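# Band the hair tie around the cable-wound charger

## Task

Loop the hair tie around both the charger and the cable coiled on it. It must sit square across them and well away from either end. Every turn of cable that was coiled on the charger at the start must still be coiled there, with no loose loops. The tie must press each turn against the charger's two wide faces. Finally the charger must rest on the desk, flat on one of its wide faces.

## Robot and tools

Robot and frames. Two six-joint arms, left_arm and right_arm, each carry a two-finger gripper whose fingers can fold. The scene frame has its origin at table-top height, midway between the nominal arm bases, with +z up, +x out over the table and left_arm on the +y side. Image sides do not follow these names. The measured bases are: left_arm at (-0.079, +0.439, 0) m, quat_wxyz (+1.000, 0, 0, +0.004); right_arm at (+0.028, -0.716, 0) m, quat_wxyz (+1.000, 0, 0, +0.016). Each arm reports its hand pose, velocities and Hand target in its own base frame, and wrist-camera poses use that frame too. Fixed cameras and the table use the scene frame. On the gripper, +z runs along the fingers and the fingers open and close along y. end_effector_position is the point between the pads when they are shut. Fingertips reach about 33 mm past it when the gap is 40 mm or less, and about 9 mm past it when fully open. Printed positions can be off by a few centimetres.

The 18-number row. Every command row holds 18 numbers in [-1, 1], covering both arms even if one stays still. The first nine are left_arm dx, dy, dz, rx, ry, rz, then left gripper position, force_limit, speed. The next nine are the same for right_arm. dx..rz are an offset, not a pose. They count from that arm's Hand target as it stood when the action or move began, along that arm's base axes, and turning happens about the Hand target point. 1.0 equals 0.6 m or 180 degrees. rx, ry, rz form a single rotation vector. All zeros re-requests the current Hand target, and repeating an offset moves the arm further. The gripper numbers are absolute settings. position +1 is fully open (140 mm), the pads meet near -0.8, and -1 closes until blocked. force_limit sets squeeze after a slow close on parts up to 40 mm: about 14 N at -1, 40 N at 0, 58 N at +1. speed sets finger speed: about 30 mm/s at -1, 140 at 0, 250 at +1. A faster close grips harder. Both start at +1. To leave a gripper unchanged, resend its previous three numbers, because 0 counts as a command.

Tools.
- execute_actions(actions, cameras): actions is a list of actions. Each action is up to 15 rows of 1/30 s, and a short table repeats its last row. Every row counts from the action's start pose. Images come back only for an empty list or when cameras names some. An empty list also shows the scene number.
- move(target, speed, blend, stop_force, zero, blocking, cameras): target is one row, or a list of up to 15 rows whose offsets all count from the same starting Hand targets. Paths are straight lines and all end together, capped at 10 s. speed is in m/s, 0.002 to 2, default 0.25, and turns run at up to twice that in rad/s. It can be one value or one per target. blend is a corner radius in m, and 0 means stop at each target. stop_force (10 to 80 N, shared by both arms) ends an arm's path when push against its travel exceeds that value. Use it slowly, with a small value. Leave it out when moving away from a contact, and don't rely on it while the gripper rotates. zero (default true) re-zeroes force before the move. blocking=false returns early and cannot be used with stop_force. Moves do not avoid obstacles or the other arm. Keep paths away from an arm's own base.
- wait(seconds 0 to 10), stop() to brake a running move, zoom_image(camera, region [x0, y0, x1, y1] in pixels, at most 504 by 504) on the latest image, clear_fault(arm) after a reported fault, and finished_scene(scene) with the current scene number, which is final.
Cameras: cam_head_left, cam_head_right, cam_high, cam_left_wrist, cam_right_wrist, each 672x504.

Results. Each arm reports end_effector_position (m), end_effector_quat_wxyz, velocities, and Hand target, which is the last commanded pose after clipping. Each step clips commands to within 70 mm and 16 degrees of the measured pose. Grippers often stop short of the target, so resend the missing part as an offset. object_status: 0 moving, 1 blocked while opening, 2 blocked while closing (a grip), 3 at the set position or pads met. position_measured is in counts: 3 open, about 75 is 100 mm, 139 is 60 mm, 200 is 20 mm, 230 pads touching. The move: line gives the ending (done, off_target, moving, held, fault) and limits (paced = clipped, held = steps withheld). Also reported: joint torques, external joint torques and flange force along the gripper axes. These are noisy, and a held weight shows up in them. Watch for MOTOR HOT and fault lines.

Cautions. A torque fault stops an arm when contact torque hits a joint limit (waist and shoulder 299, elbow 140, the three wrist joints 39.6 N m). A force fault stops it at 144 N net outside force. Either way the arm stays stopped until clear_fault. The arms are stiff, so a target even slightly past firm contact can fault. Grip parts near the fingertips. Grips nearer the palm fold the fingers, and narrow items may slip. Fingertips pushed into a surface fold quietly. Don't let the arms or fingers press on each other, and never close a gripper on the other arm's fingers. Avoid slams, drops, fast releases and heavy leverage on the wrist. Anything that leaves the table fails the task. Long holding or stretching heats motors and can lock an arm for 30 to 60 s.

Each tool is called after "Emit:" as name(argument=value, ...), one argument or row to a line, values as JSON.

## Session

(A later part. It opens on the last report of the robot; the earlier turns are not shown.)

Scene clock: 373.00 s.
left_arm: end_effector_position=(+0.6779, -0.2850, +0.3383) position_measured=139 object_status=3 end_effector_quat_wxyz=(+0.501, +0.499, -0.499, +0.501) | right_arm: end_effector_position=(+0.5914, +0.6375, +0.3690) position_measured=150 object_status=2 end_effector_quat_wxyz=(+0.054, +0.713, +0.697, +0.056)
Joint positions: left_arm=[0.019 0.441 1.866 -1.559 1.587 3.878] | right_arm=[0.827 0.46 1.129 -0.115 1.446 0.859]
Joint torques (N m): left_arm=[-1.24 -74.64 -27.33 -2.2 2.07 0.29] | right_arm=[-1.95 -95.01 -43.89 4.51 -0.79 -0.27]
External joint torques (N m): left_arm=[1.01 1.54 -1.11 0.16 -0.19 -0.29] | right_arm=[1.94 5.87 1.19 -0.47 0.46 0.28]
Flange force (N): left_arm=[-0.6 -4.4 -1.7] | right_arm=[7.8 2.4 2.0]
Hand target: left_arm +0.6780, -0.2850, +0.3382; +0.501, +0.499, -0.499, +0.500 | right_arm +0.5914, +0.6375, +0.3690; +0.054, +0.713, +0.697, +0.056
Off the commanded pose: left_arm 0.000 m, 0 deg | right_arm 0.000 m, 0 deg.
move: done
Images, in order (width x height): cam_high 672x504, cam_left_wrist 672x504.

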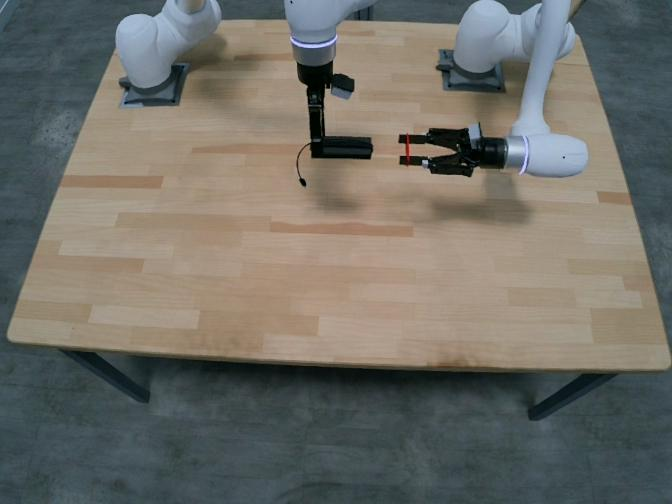

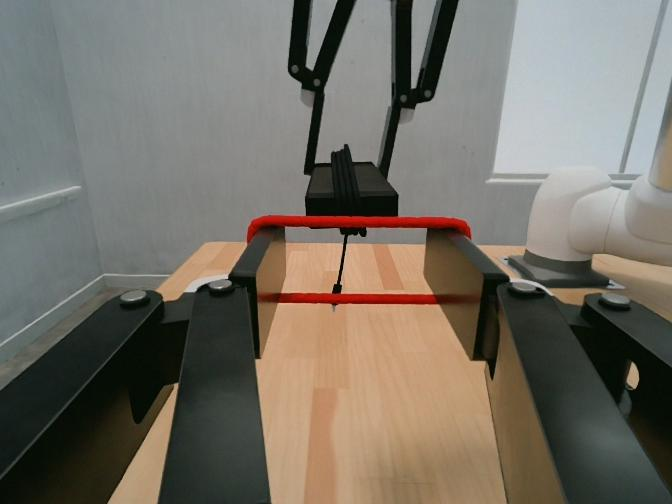

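Emit:
move(
  target=[0,-0.09,0,0,0,0,-0.08,0,-0.9,0,0,0,0,0,0,-1,0,-1],
  cameras=["cam_left_wrist","cam_high"],
  speed=0.12,
)

Emit:
zoom_image(
  camera="cam_left_wrist",
  region=[240, 130, 480, 310],
)

Emit:
zoom_image(
  camera="cam_high",
  region=[300, 70, 480, 210],
)

Scene clock: 388.63 s.
left_arm: end_effector_position=(+0.6779, -0.3390, +0.3383) position_measured=139 object_status=3 end_effector_quat_wxyz=(+0.501, +0.499, -0.499, +0.501) | right_arm: end_effector_position=(+0.5914, +0.6375, +0.3690) position_measured=150 object_status=2 end_effector_quat_wxyz=(+0.054, +0.713, +0.697, +0.056)
Joint positions: left_arm=[-0.06 0.439 1.87 -1.613 1.528 3.881] | right_arm=[0.827 0.46 1.129 -0.115 1.446 0.859]
Joint torques (N m): left_arm=[-0.78 -74.92 -27.46 -2.38 1.99 0.36] | right_arm=[-2.23 -94.93 -43.9 4.53 -0.81 -0.28]
External joint torques (N m): left_arm=[0.5 1.89 -1.15 0.16 -0.1 -0.36] | right_arm=[2.06 5.92 1.2 -0.49 0.47 0.28]
Flange force (N): left_arm=[-0.9 -5.1 -0.8] | right_arm=[8.0 2.4 2.0]
Hand target: left_arm +0.6780, -0.3390, +0.3382; +0.501, +0.499, -0.499, +0.500 | right_arm +0.5914, +0.6375, +0.3690; +0.054, +0.713, +0.697, +0.056
Off the commanded pose: left_arm 0.000 m, 0 deg | right_arm 0.000 m, 0 deg.
move: done
Images, in order (width x height): cam_high 672x504, cam_left_wrist 672x504.

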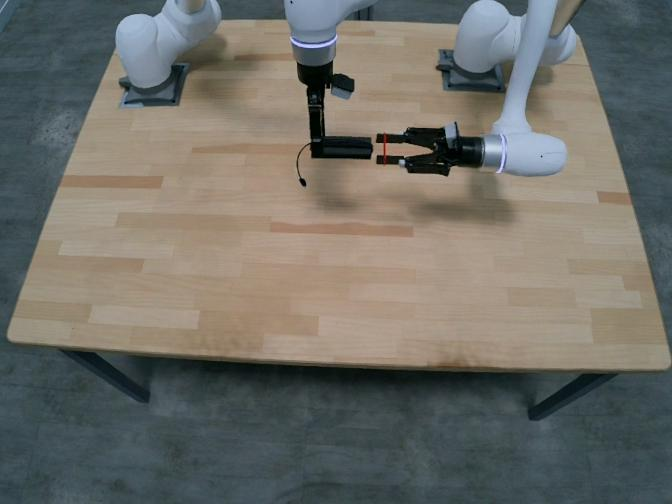

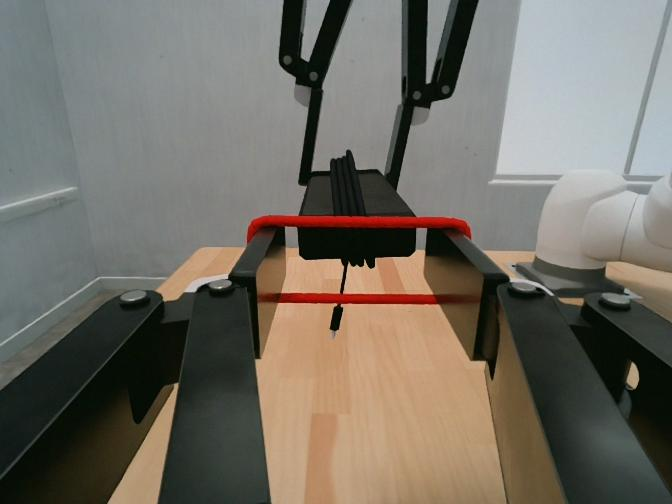

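Scaled by 2.100.

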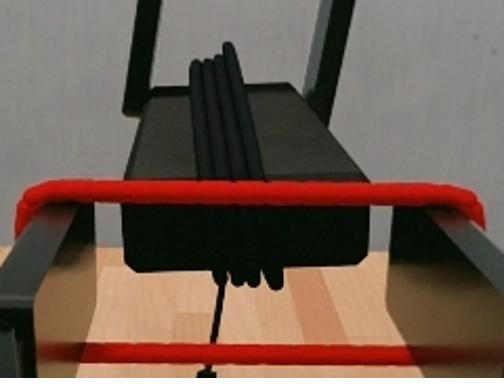

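Scaled by 2.800.

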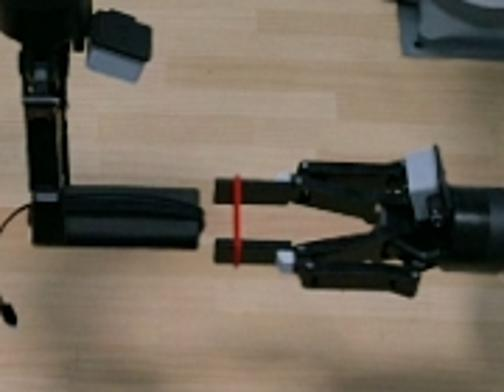

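Emit:
move(
  target=[0,-0.075,0,0,0,0,-0.08,0,-0.9,0,0,0,0,0,0,-1,0,-1],
  cameras=["cam_left_wrist","cam_high"],
  speed=0.03,
  stop_force=12,
)

Emit:
zoom_image(
  camera="cam_left_wrist",
  region=[240, 130, 480, 310],
)

Emit:
zoom_image(
  camera="cam_high",
  region=[300, 70, 480, 210],
)

Scene clock: 404.50 s.
left_arm: end_effector_position=(+0.6780, -0.3840, +0.3382) position_measured=139 object_status=3 end_effector_quat_wxyz=(+0.501, +0.499, -0.499, +0.500) | right_arm: end_effector_position=(+0.5914, +0.6375, +0.3690) position_measured=150 object_status=2 end_effector_quat_wxyz=(+0.054, +0.713, +0.697, +0.056)
Joint positions: left_arm=[-0.127 0.442 1.866 -1.658 1.479 3.882] | right_arm=[0.827 0.46 1.129 -0.115 1.446 0.859]
Joint torques (N m): left_arm=[-2.25 -75.05 -27.82 -2.53 2.03 0.31] | right_arm=[-1.38 -94.75 -44.35 4.88 -1.23 -0.28]
External joint torques (N m): left_arm=[2.47 1.41 -1.06 0.19 -0.14 -0.31] | right_arm=[1.02 5.02 1.29 -0.83 0.89 0.29]
Flange force (N): left_arm=[-0.4 -4.7 -3.4] | right_arm=[6.1 2.4 1.3]
Hand target: left_arm +0.6780, -0.3840, +0.3382; +0.501, +0.499, -0.499, +0.500 | right_arm +0.5914, +0.6375, +0.3690; +0.054, +0.713, +0.697, +0.056
Off the commanded pose: left_arm 0.000 m, 0 deg | right_arm 0.000 m, 0 deg.
move: done
Images, in order (width x height): cam_high 672x504, cam_left_wrist 672x504.

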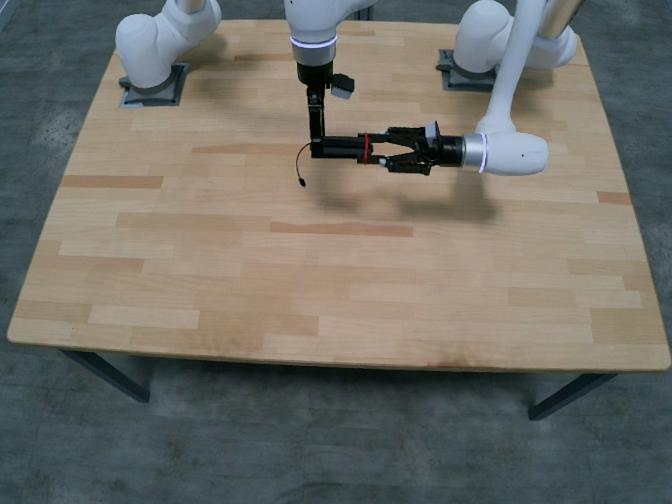

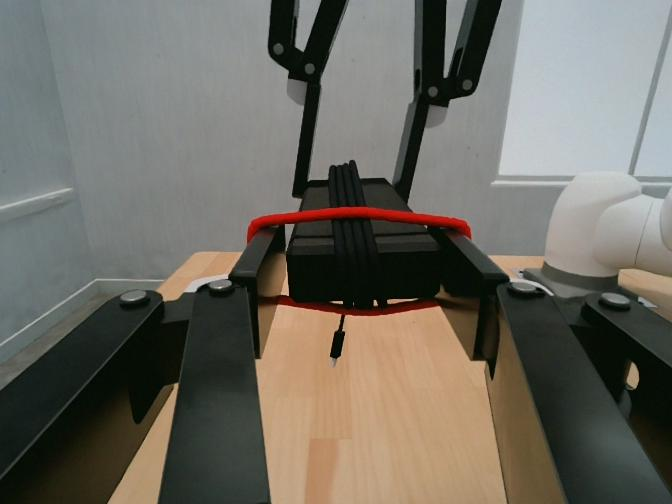

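Scaled by 2.100.

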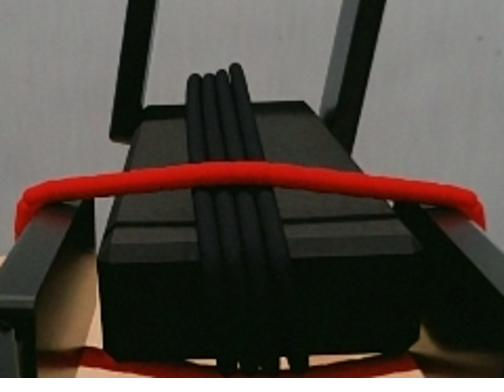

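Scaled by 2.800.

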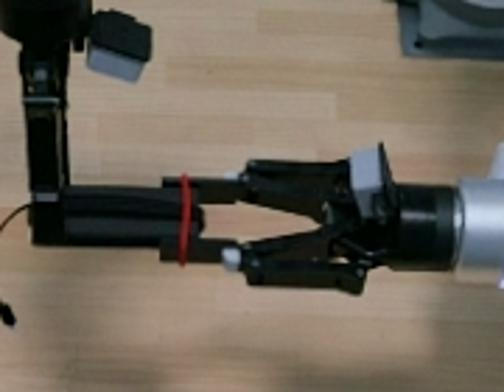

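Emit:
move(
  target=[0,-0.057,0,0,0,0,-0.08,0,-0.9,0,0,0,0,0,0,-1,0,-1],
  cameras=["cam_left_wrist","cam_high"],
  speed=0.03,
  stop_force=12,
)

Emit:
zoom_image(
  camera="cam_left_wrist",
  region=[240, 130, 480, 310],
)

Emit:
zoom_image(
  camera="cam_high",
  region=[300, 70, 480, 210],
)

Scene clock: 411.57 s.
left_arm: end_effector_position=(+0.6780, -0.4182, +0.3382) position_measured=139 object_status=3 end_effector_quat_wxyz=(+0.501, +0.499, -0.499, +0.500) | right_arm: end_effector_position=(+0.5914, +0.6375, +0.3690) position_measured=150 object_status=2 end_effector_quat_wxyz=(+0.054, +0.713, +0.697, +0.056)
Joint positions: left_arm=[-0.176 0.446 1.859 -1.691 1.442 3.883] | right_arm=[0.827 0.46 1.129 -0.115 1.446 0.859]
Joint torques (N m): left_arm=[-1.54 -75.42 -28.09 -2.61 2.01 0.28] | right_arm=[-1.62 -95.01 -44.07 4.64 -0.99 -0.28]
External joint torques (N m): left_arm=[1.96 1.11 -1.01 0.2 -0.12 -0.28] | right_arm=[1.66 5.2 1.12 -0.57 0.66 0.29]
Flange force (N): left_arm=[-0.1 -4.2 -2.5] | right_arm=[7.0 2.2 1.4]
Hand target: left_arm +0.6780, -0.4182, +0.3382; +0.501, +0.499, -0.499, +0.500 | right_arm +0.5914, +0.6375, +0.3690; +0.054, +0.713, +0.697, +0.056
Off the commanded pose: left_arm 0.000 m, 0 deg | right_arm 0.000 m, 0 deg.
move: done
Images, in order (width x height): cam_high 672x504, cam_left_wrist 672x504.

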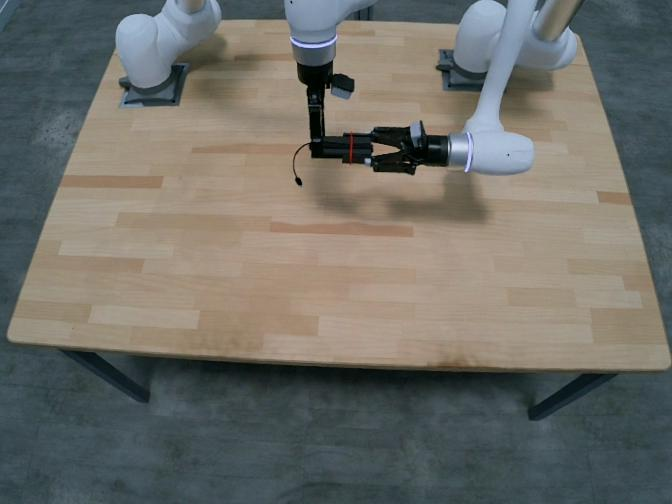

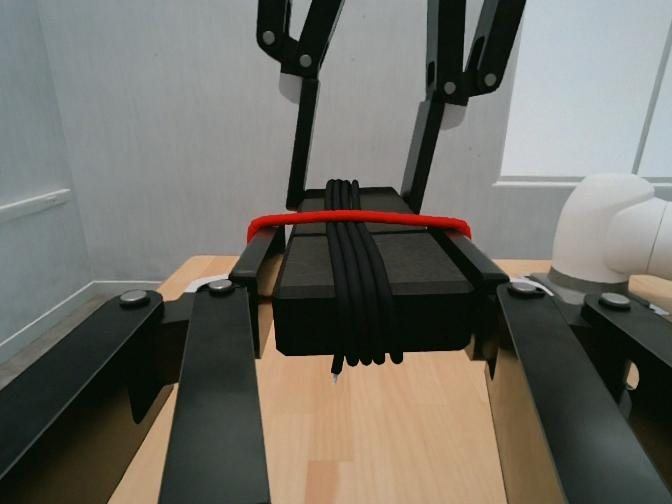

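Scaled by 2.100.

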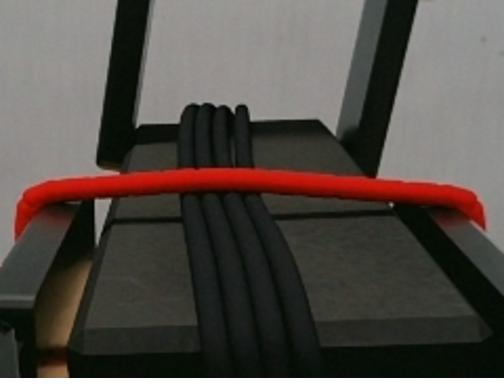

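Scaled by 2.800.

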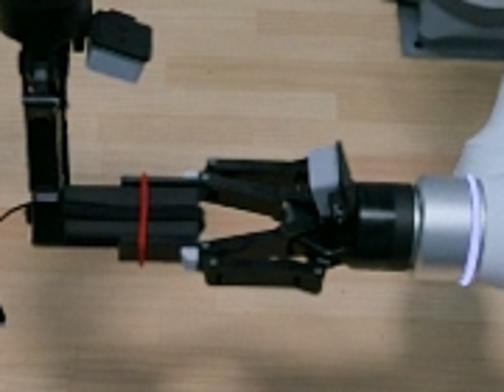

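Emit:
execute_actions(
  actions=[
    [[0,0,0,0,0,0,-1,-0.3,-1,0,0,0,0,0,0,-1,0,-1]],
    [[0,0,0,0,0,0,-1,-0.3,-1,0,0,0,0,0,0,-1,0,-1]],
    [[0,0,0,0,0,0,-1,-0.3,-1,0,0,0,0,0,0,-1,0,-1]],
  ],
  cameras=["cam_left_wrist","cam_high"],
)

Emit:
zoom_image(
  camera="cam_left_wrist",
  region=[240, 130, 480, 310],
)

Emit:
zoom_image(
  camera="cam_high",
  region=[300, 70, 480, 210],
)

Scene clock: 445.97 s.
left_arm: end_effector_position=(+0.6780, -0.4182, +0.3382) position_measured=149 object_status=2 end_effector_quat_wxyz=(+0.501, +0.499, -0.499, +0.500) | right_arm: end_effector_position=(+0.5914, +0.6375, +0.3690) position_measured=150 object_status=2 end_effector_quat_wxyz=(+0.054, +0.713, +0.697, +0.056)
Joint positions: left_arm=[-0.176 0.446 1.859 -1.691 1.442 3.883] | right_arm=[0.827 0.46 1.129 -0.115 1.446 0.859]
Joint torques (N m): left_arm=[-1.67 -75.79 -31.62 -4.57 0.58 0.42] | right_arm=[6.48 -93.83 -42.54 7.74 -0.43 -0.84]
External joint torques (N m): left_arm=[1.7 1.51 2.5 2.13 1.3 -0.42] | right_arm=[-6.66 4.05 -0.47 -3.69 0.09 0.85]
External joint torques at the end of the 1st action: left_arm=[1.97 0.79 2.44 2.18 1.29 -0.44] | right_arm=[-6.38 4.89 0.03 -3.75 0.1 0.86]
External joint torques at the end of the 2nd action: left_arm=[1.76 1.04 2.53 2.18 1.25 -0.39] | right_arm=[-6.1 3.64 -0.42 -3.67 0.06 0.86]
Flange force (N): left_arm=[-2.2 1.7 -6.4] | right_arm=[2.3 10.1 1.0]
Flange force at the end of the 1st action (N): left_arm=[-1.3 2.4 -6.9] | right_arm=[2.6 9.8 1.9]
Flange force at the end of the 2nd action (N): left_arm=[-1.7 2.4 -6.5] | right_arm=[2.0 9.1 1.0]
Hand target: left_arm +0.6780, -0.4182, +0.3382; +0.501, +0.499, -0.499, +0.500 | right_arm +0.5914, +0.6375, +0.3690; +0.054, +0.713, +0.697, +0.056
Off the commanded pose: left_arm 0.000 m, 0 deg | right_arm 0.000 m, 0 deg.
Images, in order (width x height): cam_high 672x504, cam_left_wrist 672x504.

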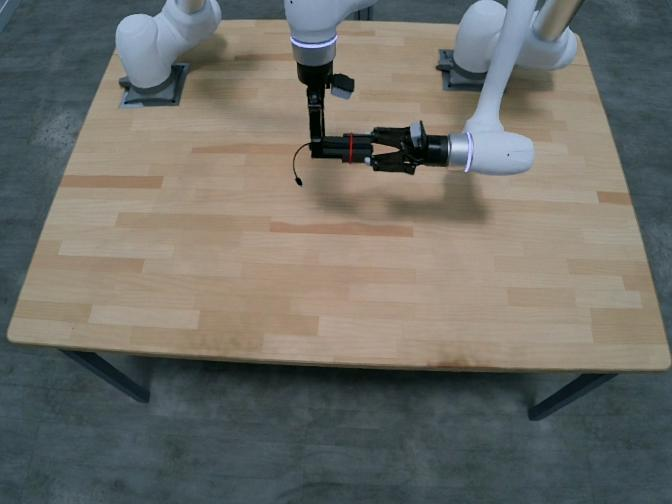

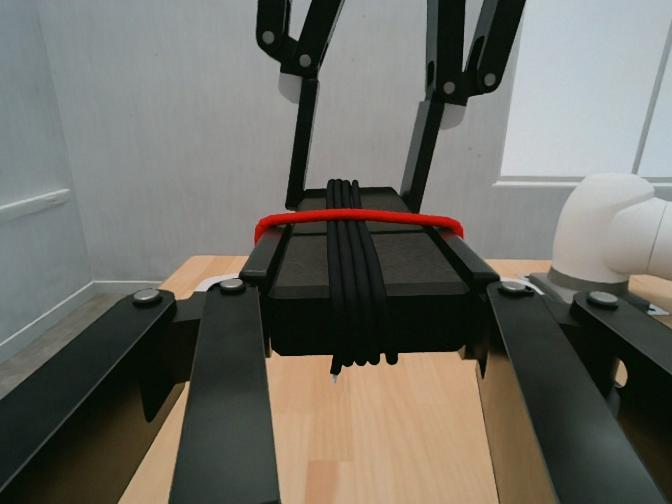

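Scaled by 2.100.

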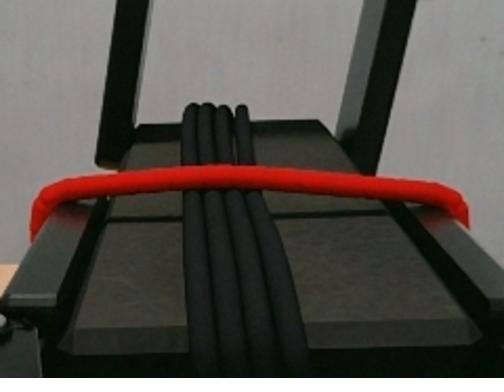

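Scaled by 2.800.

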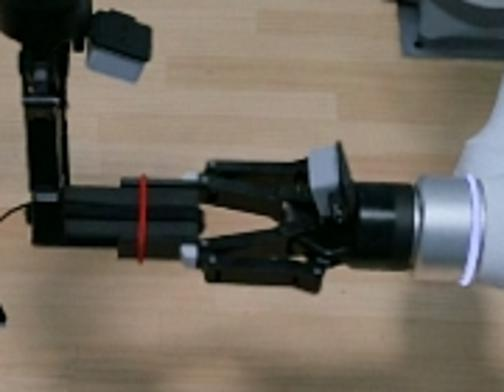

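Emit:
move(
  target=[
    [0,0,0,0,0,0,-0.13,0,-0.9,0,0,0,0,0,0,-1,0,-1],
    [0,0.02,0,0,0,0,-0.13,0,-0.9,0,0,0,0,0,0,-1,0,-1],
  ],
  cameras=["cam_left_wrist","cam_high"],
  speed=0.03,
)

Emit:
zoom_image(
  camera="cam_left_wrist",
  region=[240, 130, 480, 310],
)

Emit:
zoom_image(
  camera="cam_high",
  region=[300, 70, 480, 210],
)

Scene clock: 453.17 s.
left_arm: end_effector_position=(+0.6780, -0.4062, +0.3382) position_measured=145 object_status=3 end_effector_quat_wxyz=(+0.501, +0.499, -0.499, +0.500) | right_arm: end_effector_position=(+0.5914, +0.6375, +0.3690) position_measured=150 object_status=2 end_effector_quat_wxyz=(+0.054, +0.713, +0.697, +0.056)
Joint positions: left_arm=[-0.159 0.444 1.861 -1.679 1.455 3.883] | right_arm=[0.827 0.46 1.129 -0.115 1.446 0.859]
Joint torques (N m): left_arm=[-0.23 -75.35 -28.62 -3.19 1.73 0.35] | right_arm=[-1.22 -95.12 -43.01 4.71 -0.04 -0.57]
External joint torques (N m): left_arm=[0.25 1.38 -0.38 0.79 0.16 -0.35] | right_arm=[1.23 6.19 0.32 -0.68 -0.31 0.58]
Flange force (N): left_arm=[-0.6 -3.1 -1.0] | right_arm=[9.1 4.2 2.2]
Hand target: left_arm +0.6780, -0.4062, +0.3382; +0.501, +0.499, -0.499, +0.500 | right_arm +0.5914, +0.6375, +0.3690; +0.054, +0.713, +0.697, +0.056
Off the commanded pose: left_arm 0.000 m, 0 deg | right_arm 0.000 m, 0 deg.
move: done
Images, in order (width x height): cam_high 672x504, cam_left_wrist 672x504.

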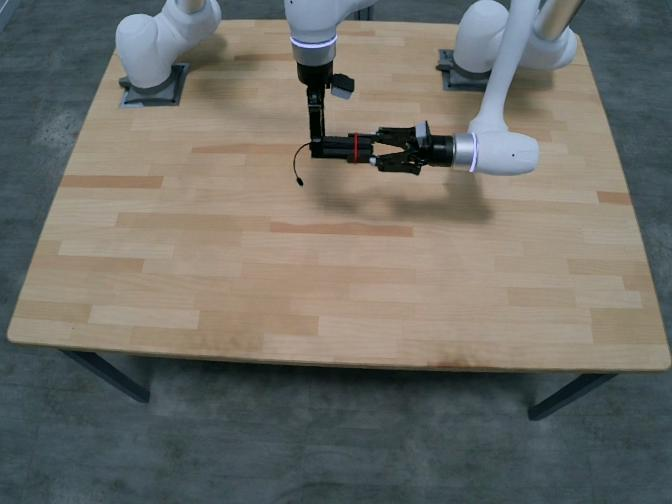

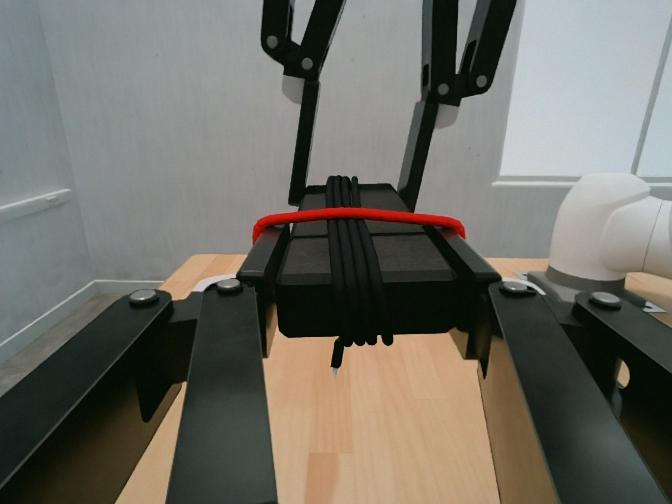

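Scaled by 2.100.

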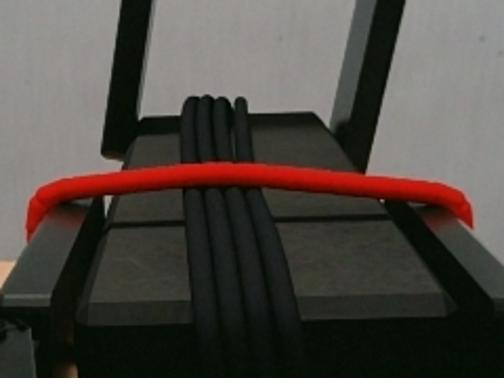

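Scaled by 2.800.

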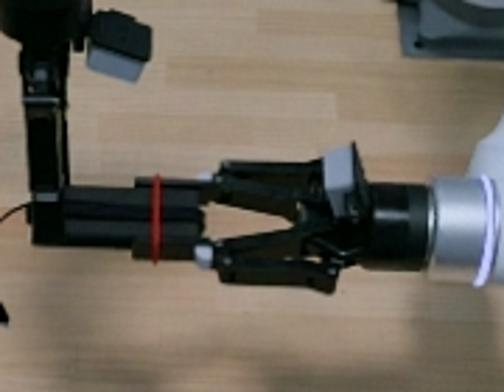

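Emit:
move(
  target=[
    [0,-0.026,0,0,0,0,-0.1,0,-0.9,0,0,0,0,0,0,-1,0,-1],
    [0,-0.026,0,0,0,0,-1,-0.3,-1,0,0,0,0,0,0,-1,0,-1],
  ],
  cameras=["cam_high"],
  speed=0.03,
)

Emit:
wait(
  seconds=1.2,
)

Emit:
execute_actions(
  actions=[
    [[0,0,0,0,0,0,-1,-0.3,-1,0,0,0,0,0,0,-0.1,0,-1]],
    [[0,0,0,0,0,0,-1,-0.3,-1,0,0,0,0,0,0,-0.1,0,-1]],
  ],
  cameras=["cam_left_wrist","cam_high"],
)

Emit:
zoom_image(
  camera="cam_high",
  region=[300, 70, 480, 210],
)

Scene clock: 459.13 s.
left_arm: end_effector_position=(+0.6780, -0.4218, +0.3382) position_measured=149 object_status=2 end_effector_quat_wxyz=(+0.501, +0.499, -0.499, +0.500) | right_arm: end_effector_position=(+0.5913, +0.6375, +0.3690) position_measured=150 object_status=2 end_effector_quat_wxyz=(+0.054, +0.713, +0.697, +0.056)
Joint positions: left_arm=[-0.181 0.447 1.858 -1.695 1.438 3.883] | right_arm=[0.827 0.46 1.129 -0.115 1.446 0.859]
Joint torques (N m): left_arm=[-1.98 -75.8 -31.48 -4.45 0.77 0.42] | right_arm=[6.11 -93.84 -43.22 7.69 -0.78 -0.71]
External joint torques (N m): left_arm=[2.25 1.28 2.31 2.01 1.12 -0.42] | right_arm=[-6.17 3.35 -0.02 -3.61 0.44 0.72]
Flange force (N): left_arm=[-1.8 1.5 -6.8] | right_arm=[0.9 8.4 0.9]
Hand target: left_arm +0.6780, -0.4218, +0.3382; +0.501, +0.499, -0.499, +0.500 | right_arm +0.5914, +0.6375, +0.3690; +0.054, +0.713, +0.697, +0.056
Off the commanded pose: left_arm 0.000 m, 0 deg | right_arm 0.000 m, 0 deg.
move: done
Images, in order (width x height): cam_high 672x504.

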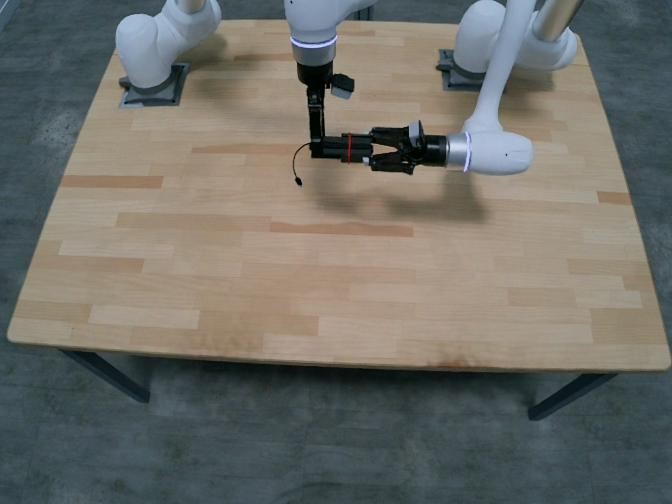

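Scene clock: 460.33 s.
left_arm: end_effector_position=(+0.6780, -0.4218, +0.3382) position_measured=149 object_status=2 end_effector_quat_wxyz=(+0.501, +0.499, -0.499, +0.500) | right_arm: end_effector_position=(+0.5913, +0.6375, +0.3690) position_measured=150 object_status=2 end_effector_quat_wxyz=(+0.054, +0.713, +0.697, +0.056)
Joint positions: left_arm=[-0.181 0.447 1.858 -1.695 1.438 3.883] | right_arm=[0.827 0.46 1.129 -0.115 1.446 0.859]
Joint torques (N m): left_arm=[-2.57 -75.82 -31.33 -4.46 0.77 0.37] | right_arm=[6.07 -93.58 -42.94 7.69 -0.75 -0.71]
External joint torques (N m): left_arm=[2.67 1.33 2.16 2.01 1.12 -0.37] | right_arm=[-5.76 3.04 -0.28 -3.6 0.42 0.72]
Flange force (N): left_arm=[-1.8 1.1 -7.4] | right_arm=[1.4 8.2 0.4]
Hand target: left_arm +0.6780, -0.4218, +0.3382; +0.501, +0.499, -0.499, +0.500 | right_arm +0.5914, +0.6375, +0.3690; +0.054, +0.713, +0.697, +0.056
Tool commands: left_gripper/position=-1.0 left_gripper/force_limit=-0.3 left_gripper/speed=-1.0 right_gripper/position=-1.0 right_gripper/force_limit=+0.0 right_gripper/speed=-1.0
Off the commanded pose: left_arm 0.000 m, 0 deg | right_arm 0.000 m, 0 deg.
wait: 1.20 s; at rest by 0.17 s

Scene clock: 461.53 s.
left_arm: end_effector_position=(+0.6780, -0.4218, +0.3382) position_measured=149 object_status=2 end_effector_quat_wxyz=(+0.501, +0.499, -0.499, +0.500) | right_arm: end_effector_position=(+0.5913, +0.6375, +0.3690) position_measured=141 object_status=3 end_effector_quat_wxyz=(+0.054, +0.713, +0.697, +0.056)
Joint positions: left_arm=[-0.181 0.447 1.858 -1.695 1.438 3.883] | right_arm=[0.827 0.46 1.129 -0.115 1.446 0.859]
Joint torques (N m): left_arm=[-1.53 -77.79 -29.42 -3.39 2.73 0.34] | right_arm=[-2.24 -92.41 -42.15 4.53 -0.63 -0.31]
External joint torques (N m): left_arm=[1.45 3.4 0.26 0.94 -0.83 -0.34] | right_arm=[2.49 2.24 -0.9 -0.45 0.29 0.32]
External joint torques at the end of the 1st action: left_arm=[0.97 3.63 0.11 0.95 -0.81 -0.3] | right_arm=[2.23 1.77 -1.1 -0.48 0.27 0.28]
Flange force (N): left_arm=[-3.0 -4.5 -1.6] | right_arm=[7.4 1.8 -1.6]
Flange force at the end of the 1st action (N): left_arm=[-3.3 -5.0 -0.9] | right_arm=[7.0 2.0 -1.9]
Hand target: left_arm +0.6780, -0.4218, +0.3382; +0.501, +0.499, -0.499, +0.500 | right_arm +0.5914, +0.6375, +0.3690; +0.054, +0.713, +0.697, +0.056
Off the commanded pose: left_arm 0.000 m, 0 deg | right_arm 0.000 m, 0 deg.
Images, in order (width x height): cam_high 672x504, cam_left_wrist 672x504.

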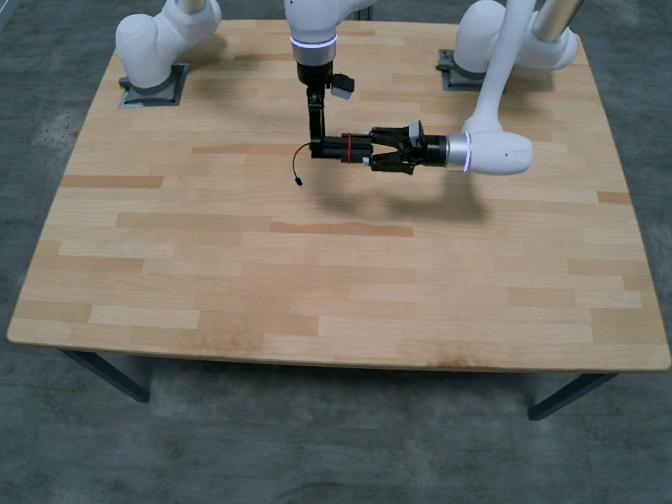

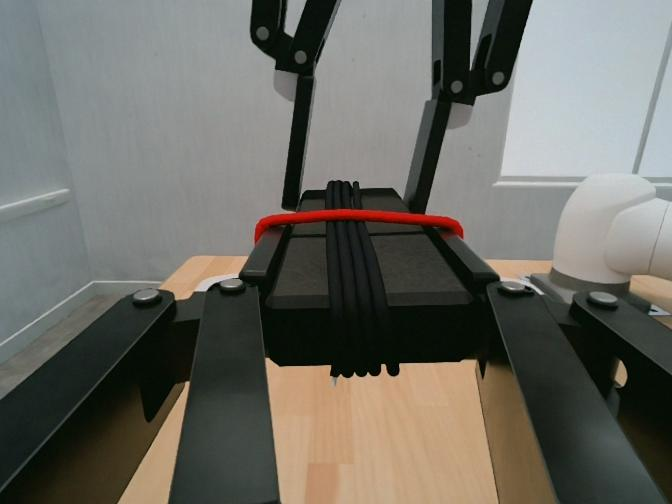

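Scaled by 2.800.

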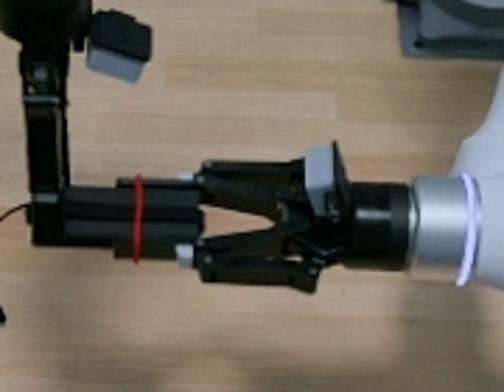

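Emit:
move(
  target=[
    [0,0,0,0,0,0,-1,-0.3,-1,0,0,0,0,0,0,0.1,0,-0.5],
    [0,0,0,0,0,0,-1,-0.3,-1,0,0,0.25,0,0,0,0.1,0,-0.5],
    [0,0,0,0,0,0,-1,-0.3,-1,-0.3,0.1,0.3,0,-0.45,0,0.1,0,-0.5],
  ],
  cameras=["all"],
  speed=0.2,
)

Scene clock: 474.40 s.
left_arm: end_effector_position=(+0.6780, -0.4218, +0.3382) position_measured=149 object_status=2 end_effector_quat_wxyz=(+0.501, +0.499, -0.499, +0.500) | right_arm: end_effector_position=(+0.4114, +0.6975, +0.5490) position_measured=117 object_status=3 end_effector_quat_wxyz=(+0.493, +0.506, +0.495, +0.506)
Joint positions: left_arm=[-0.181 0.447 1.858 -1.695 1.438 3.883] | right_arm=[1.409 0.291 1.641 -1.628 1.418 1.959]
Joint torques (N m): left_arm=[-1.34 -78.07 -29.29 -3.44 2.71 0.33] | right_arm=[-1.86 -70.82 -37.92 -2.63 0.75 -0.25]
External joint torques (N m): left_arm=[1.35 3.77 0.16 1.01 -0.82 -0.33] | right_arm=[1.97 1.68 -0.85 -0.17 0.25 0.3]
Flange force (N): left_arm=[-3.4 -5.2 -1.5] | right_arm=[4.5 -0.7 -2.5]
Hand target: left_arm +0.6780, -0.4218, +0.3382; +0.501, +0.499, -0.499, +0.500 | right_arm +0.4114, +0.6975, +0.5490; +0.494, +0.506, +0.495, +0.506
Off the commanded pose: left_arm 0.000 m, 0 deg | right_arm 0.000 m, 0 deg.
move: done

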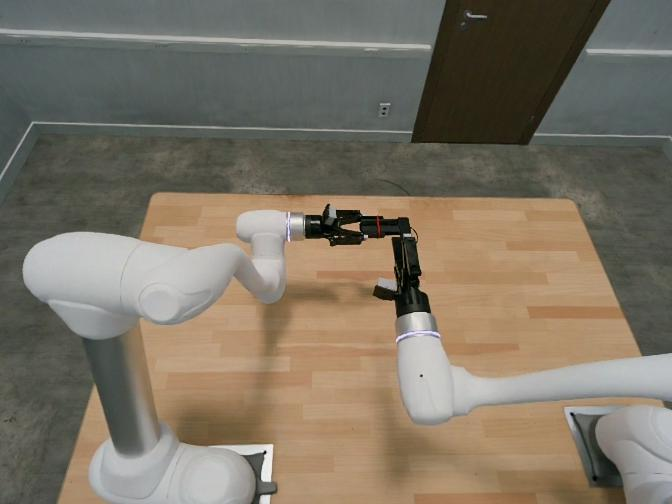

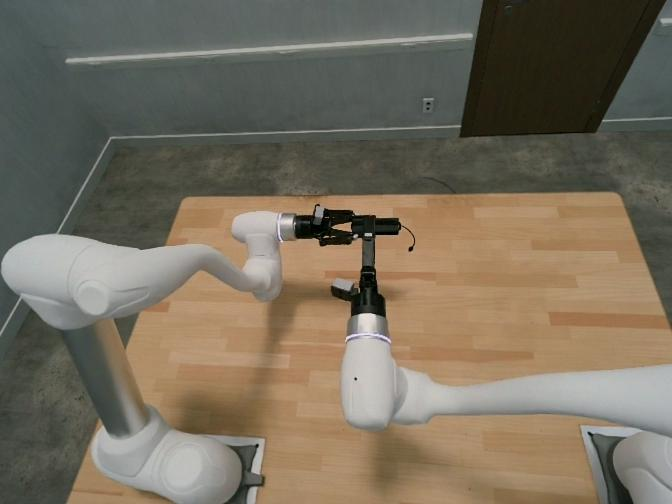

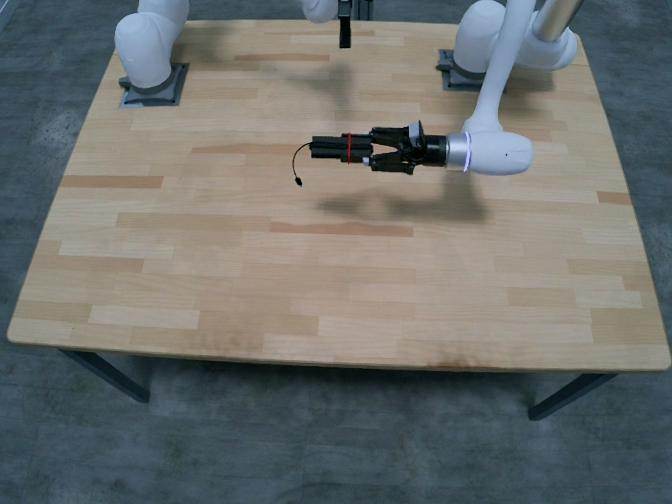

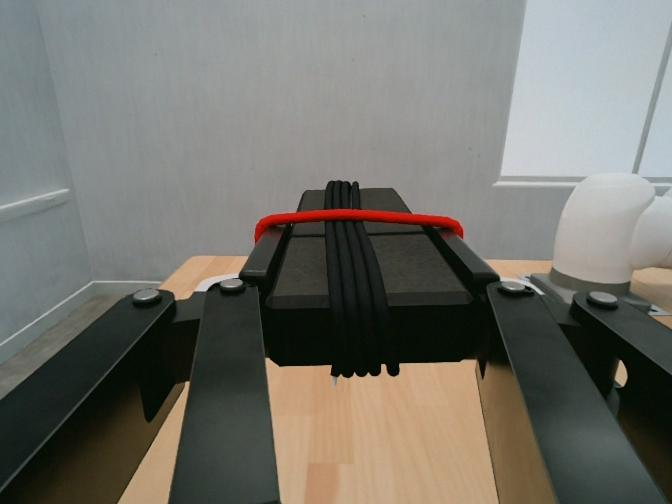

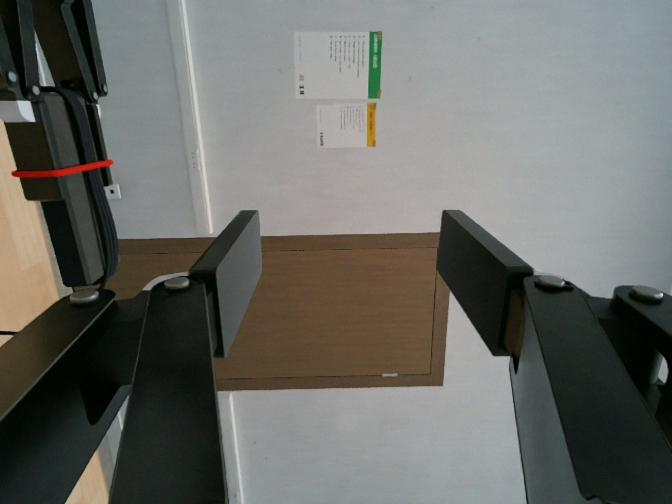

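Emit:
move(
  target=[0,0,0,0,0,0,-1,-0.3,-1,-0.035,0.058,-0.352,0,0,0,0.1,0,-0.5],
  cameras=["cam_right_wrist","cam_left_wrist","cam_high"],
  speed=0.15,
)

Emit:
zoom_image(
  camera="cam_high",
  region=[300, 40, 480, 180],
)

Emit:
zoom_image(
  camera="cam_right_wrist",
  region=[200, 50, 500, 300],
)

Scene clock: 481.30 s.
left_arm: end_effector_position=(+0.6780, -0.4218, +0.3382) position_measured=149 object_status=2 end_effector_quat_wxyz=(+0.501, +0.499, -0.499, +0.500) | right_arm: end_effector_position=(+0.3903, +0.7322, +0.3378) position_measured=117 object_status=3 end_effector_quat_wxyz=(+0.494, +0.506, +0.495, +0.506)
Joint positions: left_arm=[-0.181 0.447 1.858 -1.695 1.438 3.883] | right_arm=[1.445 0.509 1.751 -1.651 1.472 2.288]
Joint torques (N m): left_arm=[-1.35 -77.88 -29.43 -3.43 2.68 0.31] | right_arm=[-1.99 -84.83 -30.03 -2.12 1.51 -0.25]
External joint torques (N m): left_arm=[1.43 3.25 0.25 1 -0.78 -0.31] | right_arm=[1.96 3.28 -0.36 -0.29 0.27 0.3]
Flange force (N): left_arm=[-2.9 -4.4 -1.7] | right_arm=[4.9 -3.9 -2.3]
Hand target: left_arm +0.6780, -0.4218, +0.3382; +0.501, +0.499, -0.499, +0.500 | right_arm +0.3904, +0.7323, +0.3378; +0.494, +0.506, +0.495, +0.506
Off the commanded pose: left_arm 0.000 m, 0 deg | right_arm 0.000 m, 0 deg.
move: done
Images, in order (width x height): cam_high 672x504, cam_left_wrist 672x504, cam_right_wrist 672x504.

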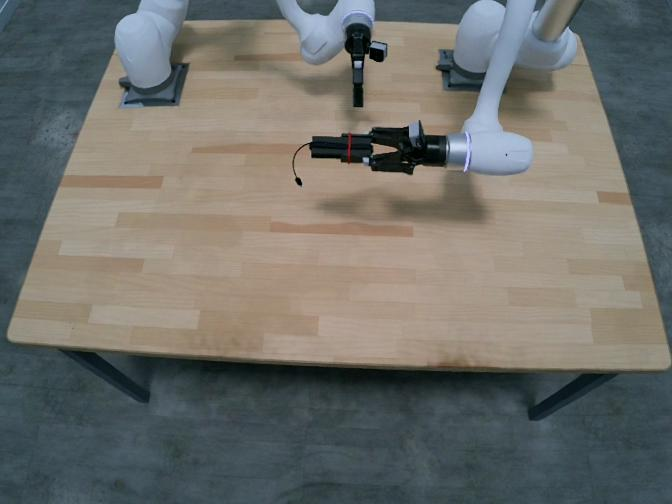

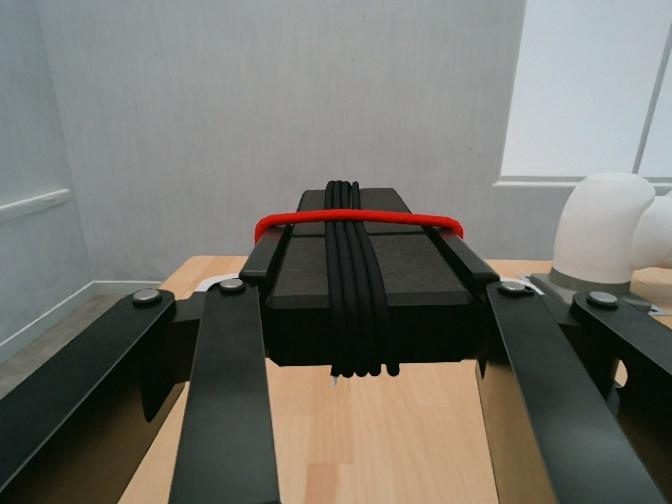

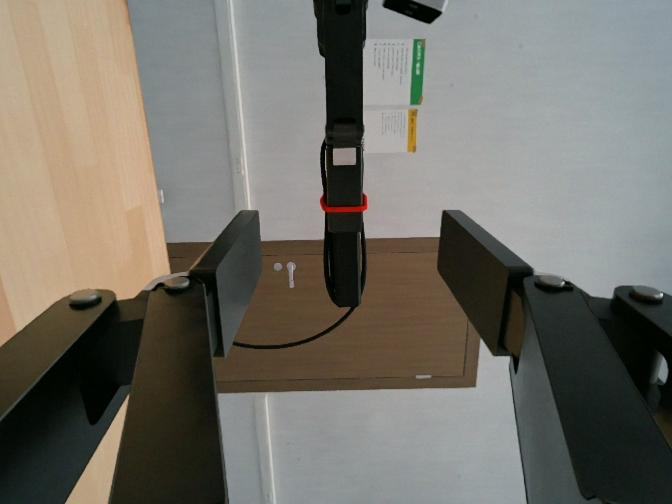

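Scaled by 2.800.

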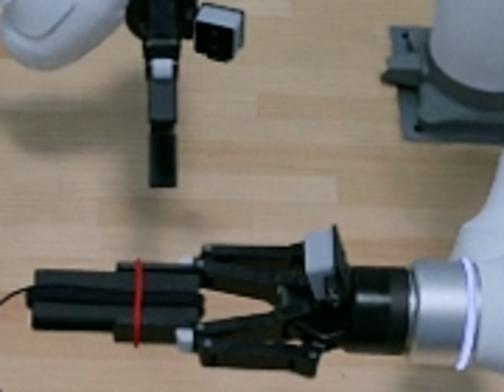

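Scaled by 1.680.

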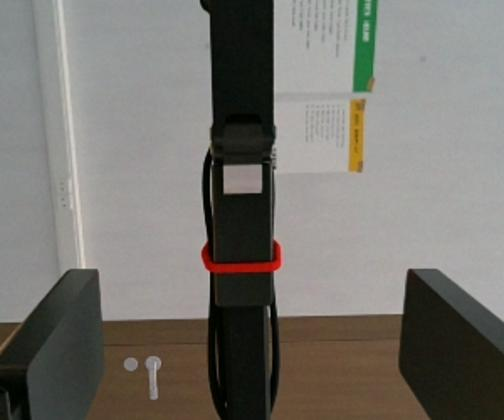

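Emit:
move(
  target=[0,0,0,0,0,0,-1,-0.3,-1,0.22,0.003,0,0,0,0,0.1,0,-0.5],
  cameras=["cam_right_wrist","cam_left_wrist","cam_high"],
  speed=0.06,
  stop_force=15,
)

Emit:
zoom_image(
  camera="cam_high",
  region=[300, 80, 440, 200],
)

Emit:
zoom_image(
  camera="cam_right_wrist",
  region=[200, 100, 500, 350],
)

Emit:
zoom_image(
  camera="cam_left_wrist",
  region=[220, 130, 520, 380],
)

Scene clock: 500.40 s.
left_arm: end_effector_position=(+0.6780, -0.4218, +0.3382) position_measured=149 object_status=2 end_effector_quat_wxyz=(+0.501, +0.499, -0.499, +0.500) | right_arm: end_effector_position=(+0.5224, +0.7341, +0.3378) position_measured=117 object_status=3 end_effector_quat_wxyz=(+0.494, +0.506, +0.495, +0.506)
Joint positions: left_arm=[-0.181 0.447 1.858 -1.695 1.438 3.883] | right_arm=[1.272 0.539 1.7 -1.759 1.336 2.285]
Joint torques (N m): left_arm=[-1.37 -77.74 -29.35 -3.38 2.72 0.3] | right_arm=[-2.13 -88.14 -31.01 -2.44 1.5 -0.24]
External joint torques (N m): left_arm=[1.33 3.19 0.17 0.94 -0.83 -0.3] | right_arm=[2.21 2.97 -0.65 -0.29 0.27 0.28]
Flange force (N): left_arm=[-2.8 -4.4 -1.5] | right_arm=[5.5 -3.4 -1.5]
Hand target: left_arm +0.6780, -0.4218, +0.3382; +0.501, +0.499, -0.499, +0.500 | right_arm +0.5224, +0.7341, +0.3378; +0.494, +0.506, +0.495, +0.506
Off the commanded pose: left_arm 0.000 m, 0 deg | right_arm 0.000 m, 0 deg.
move: done
Images, in order (width x height): cam_high 672x504, cam_left_wrist 672x504, cam_right_wrist 672x504.

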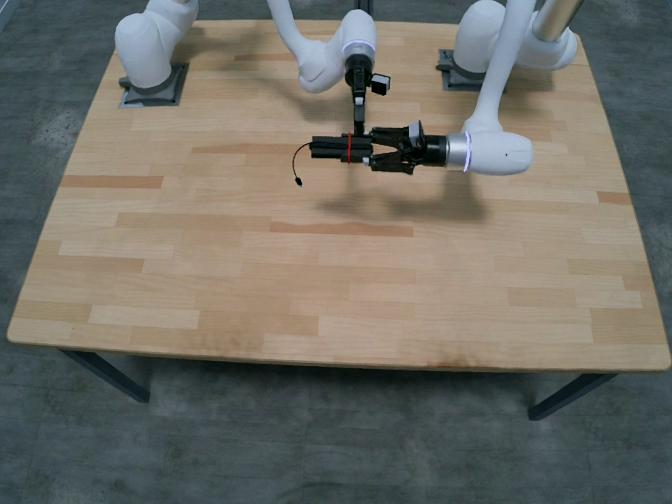

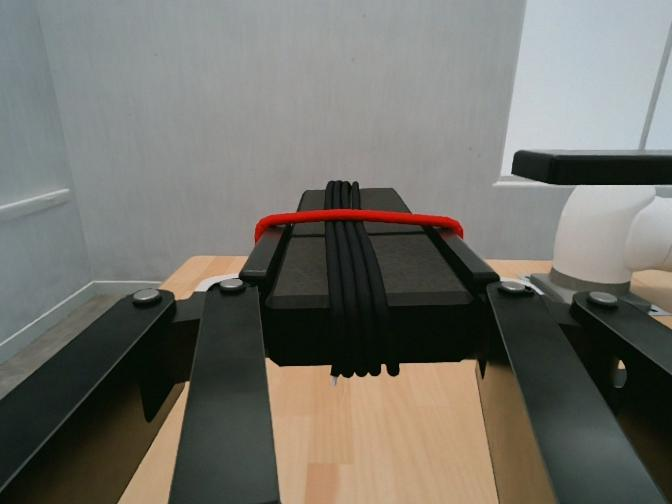

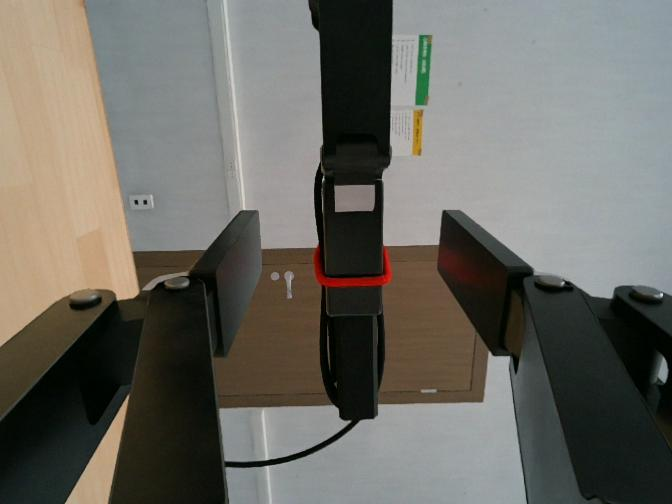

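Scaled by 3.600.

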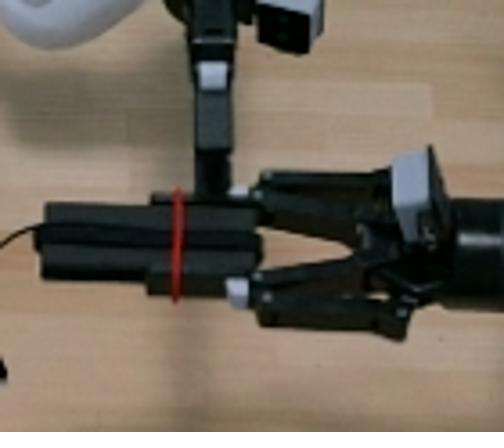

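Scaled by 1.680.

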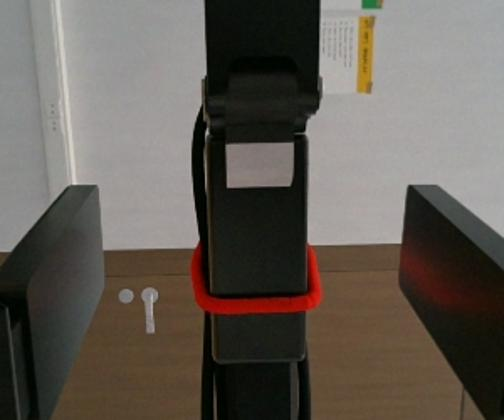

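Scaled by 1.680.

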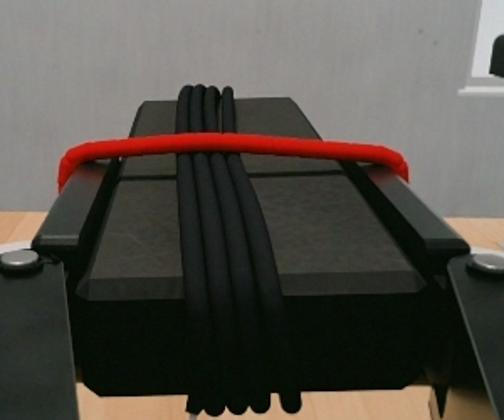

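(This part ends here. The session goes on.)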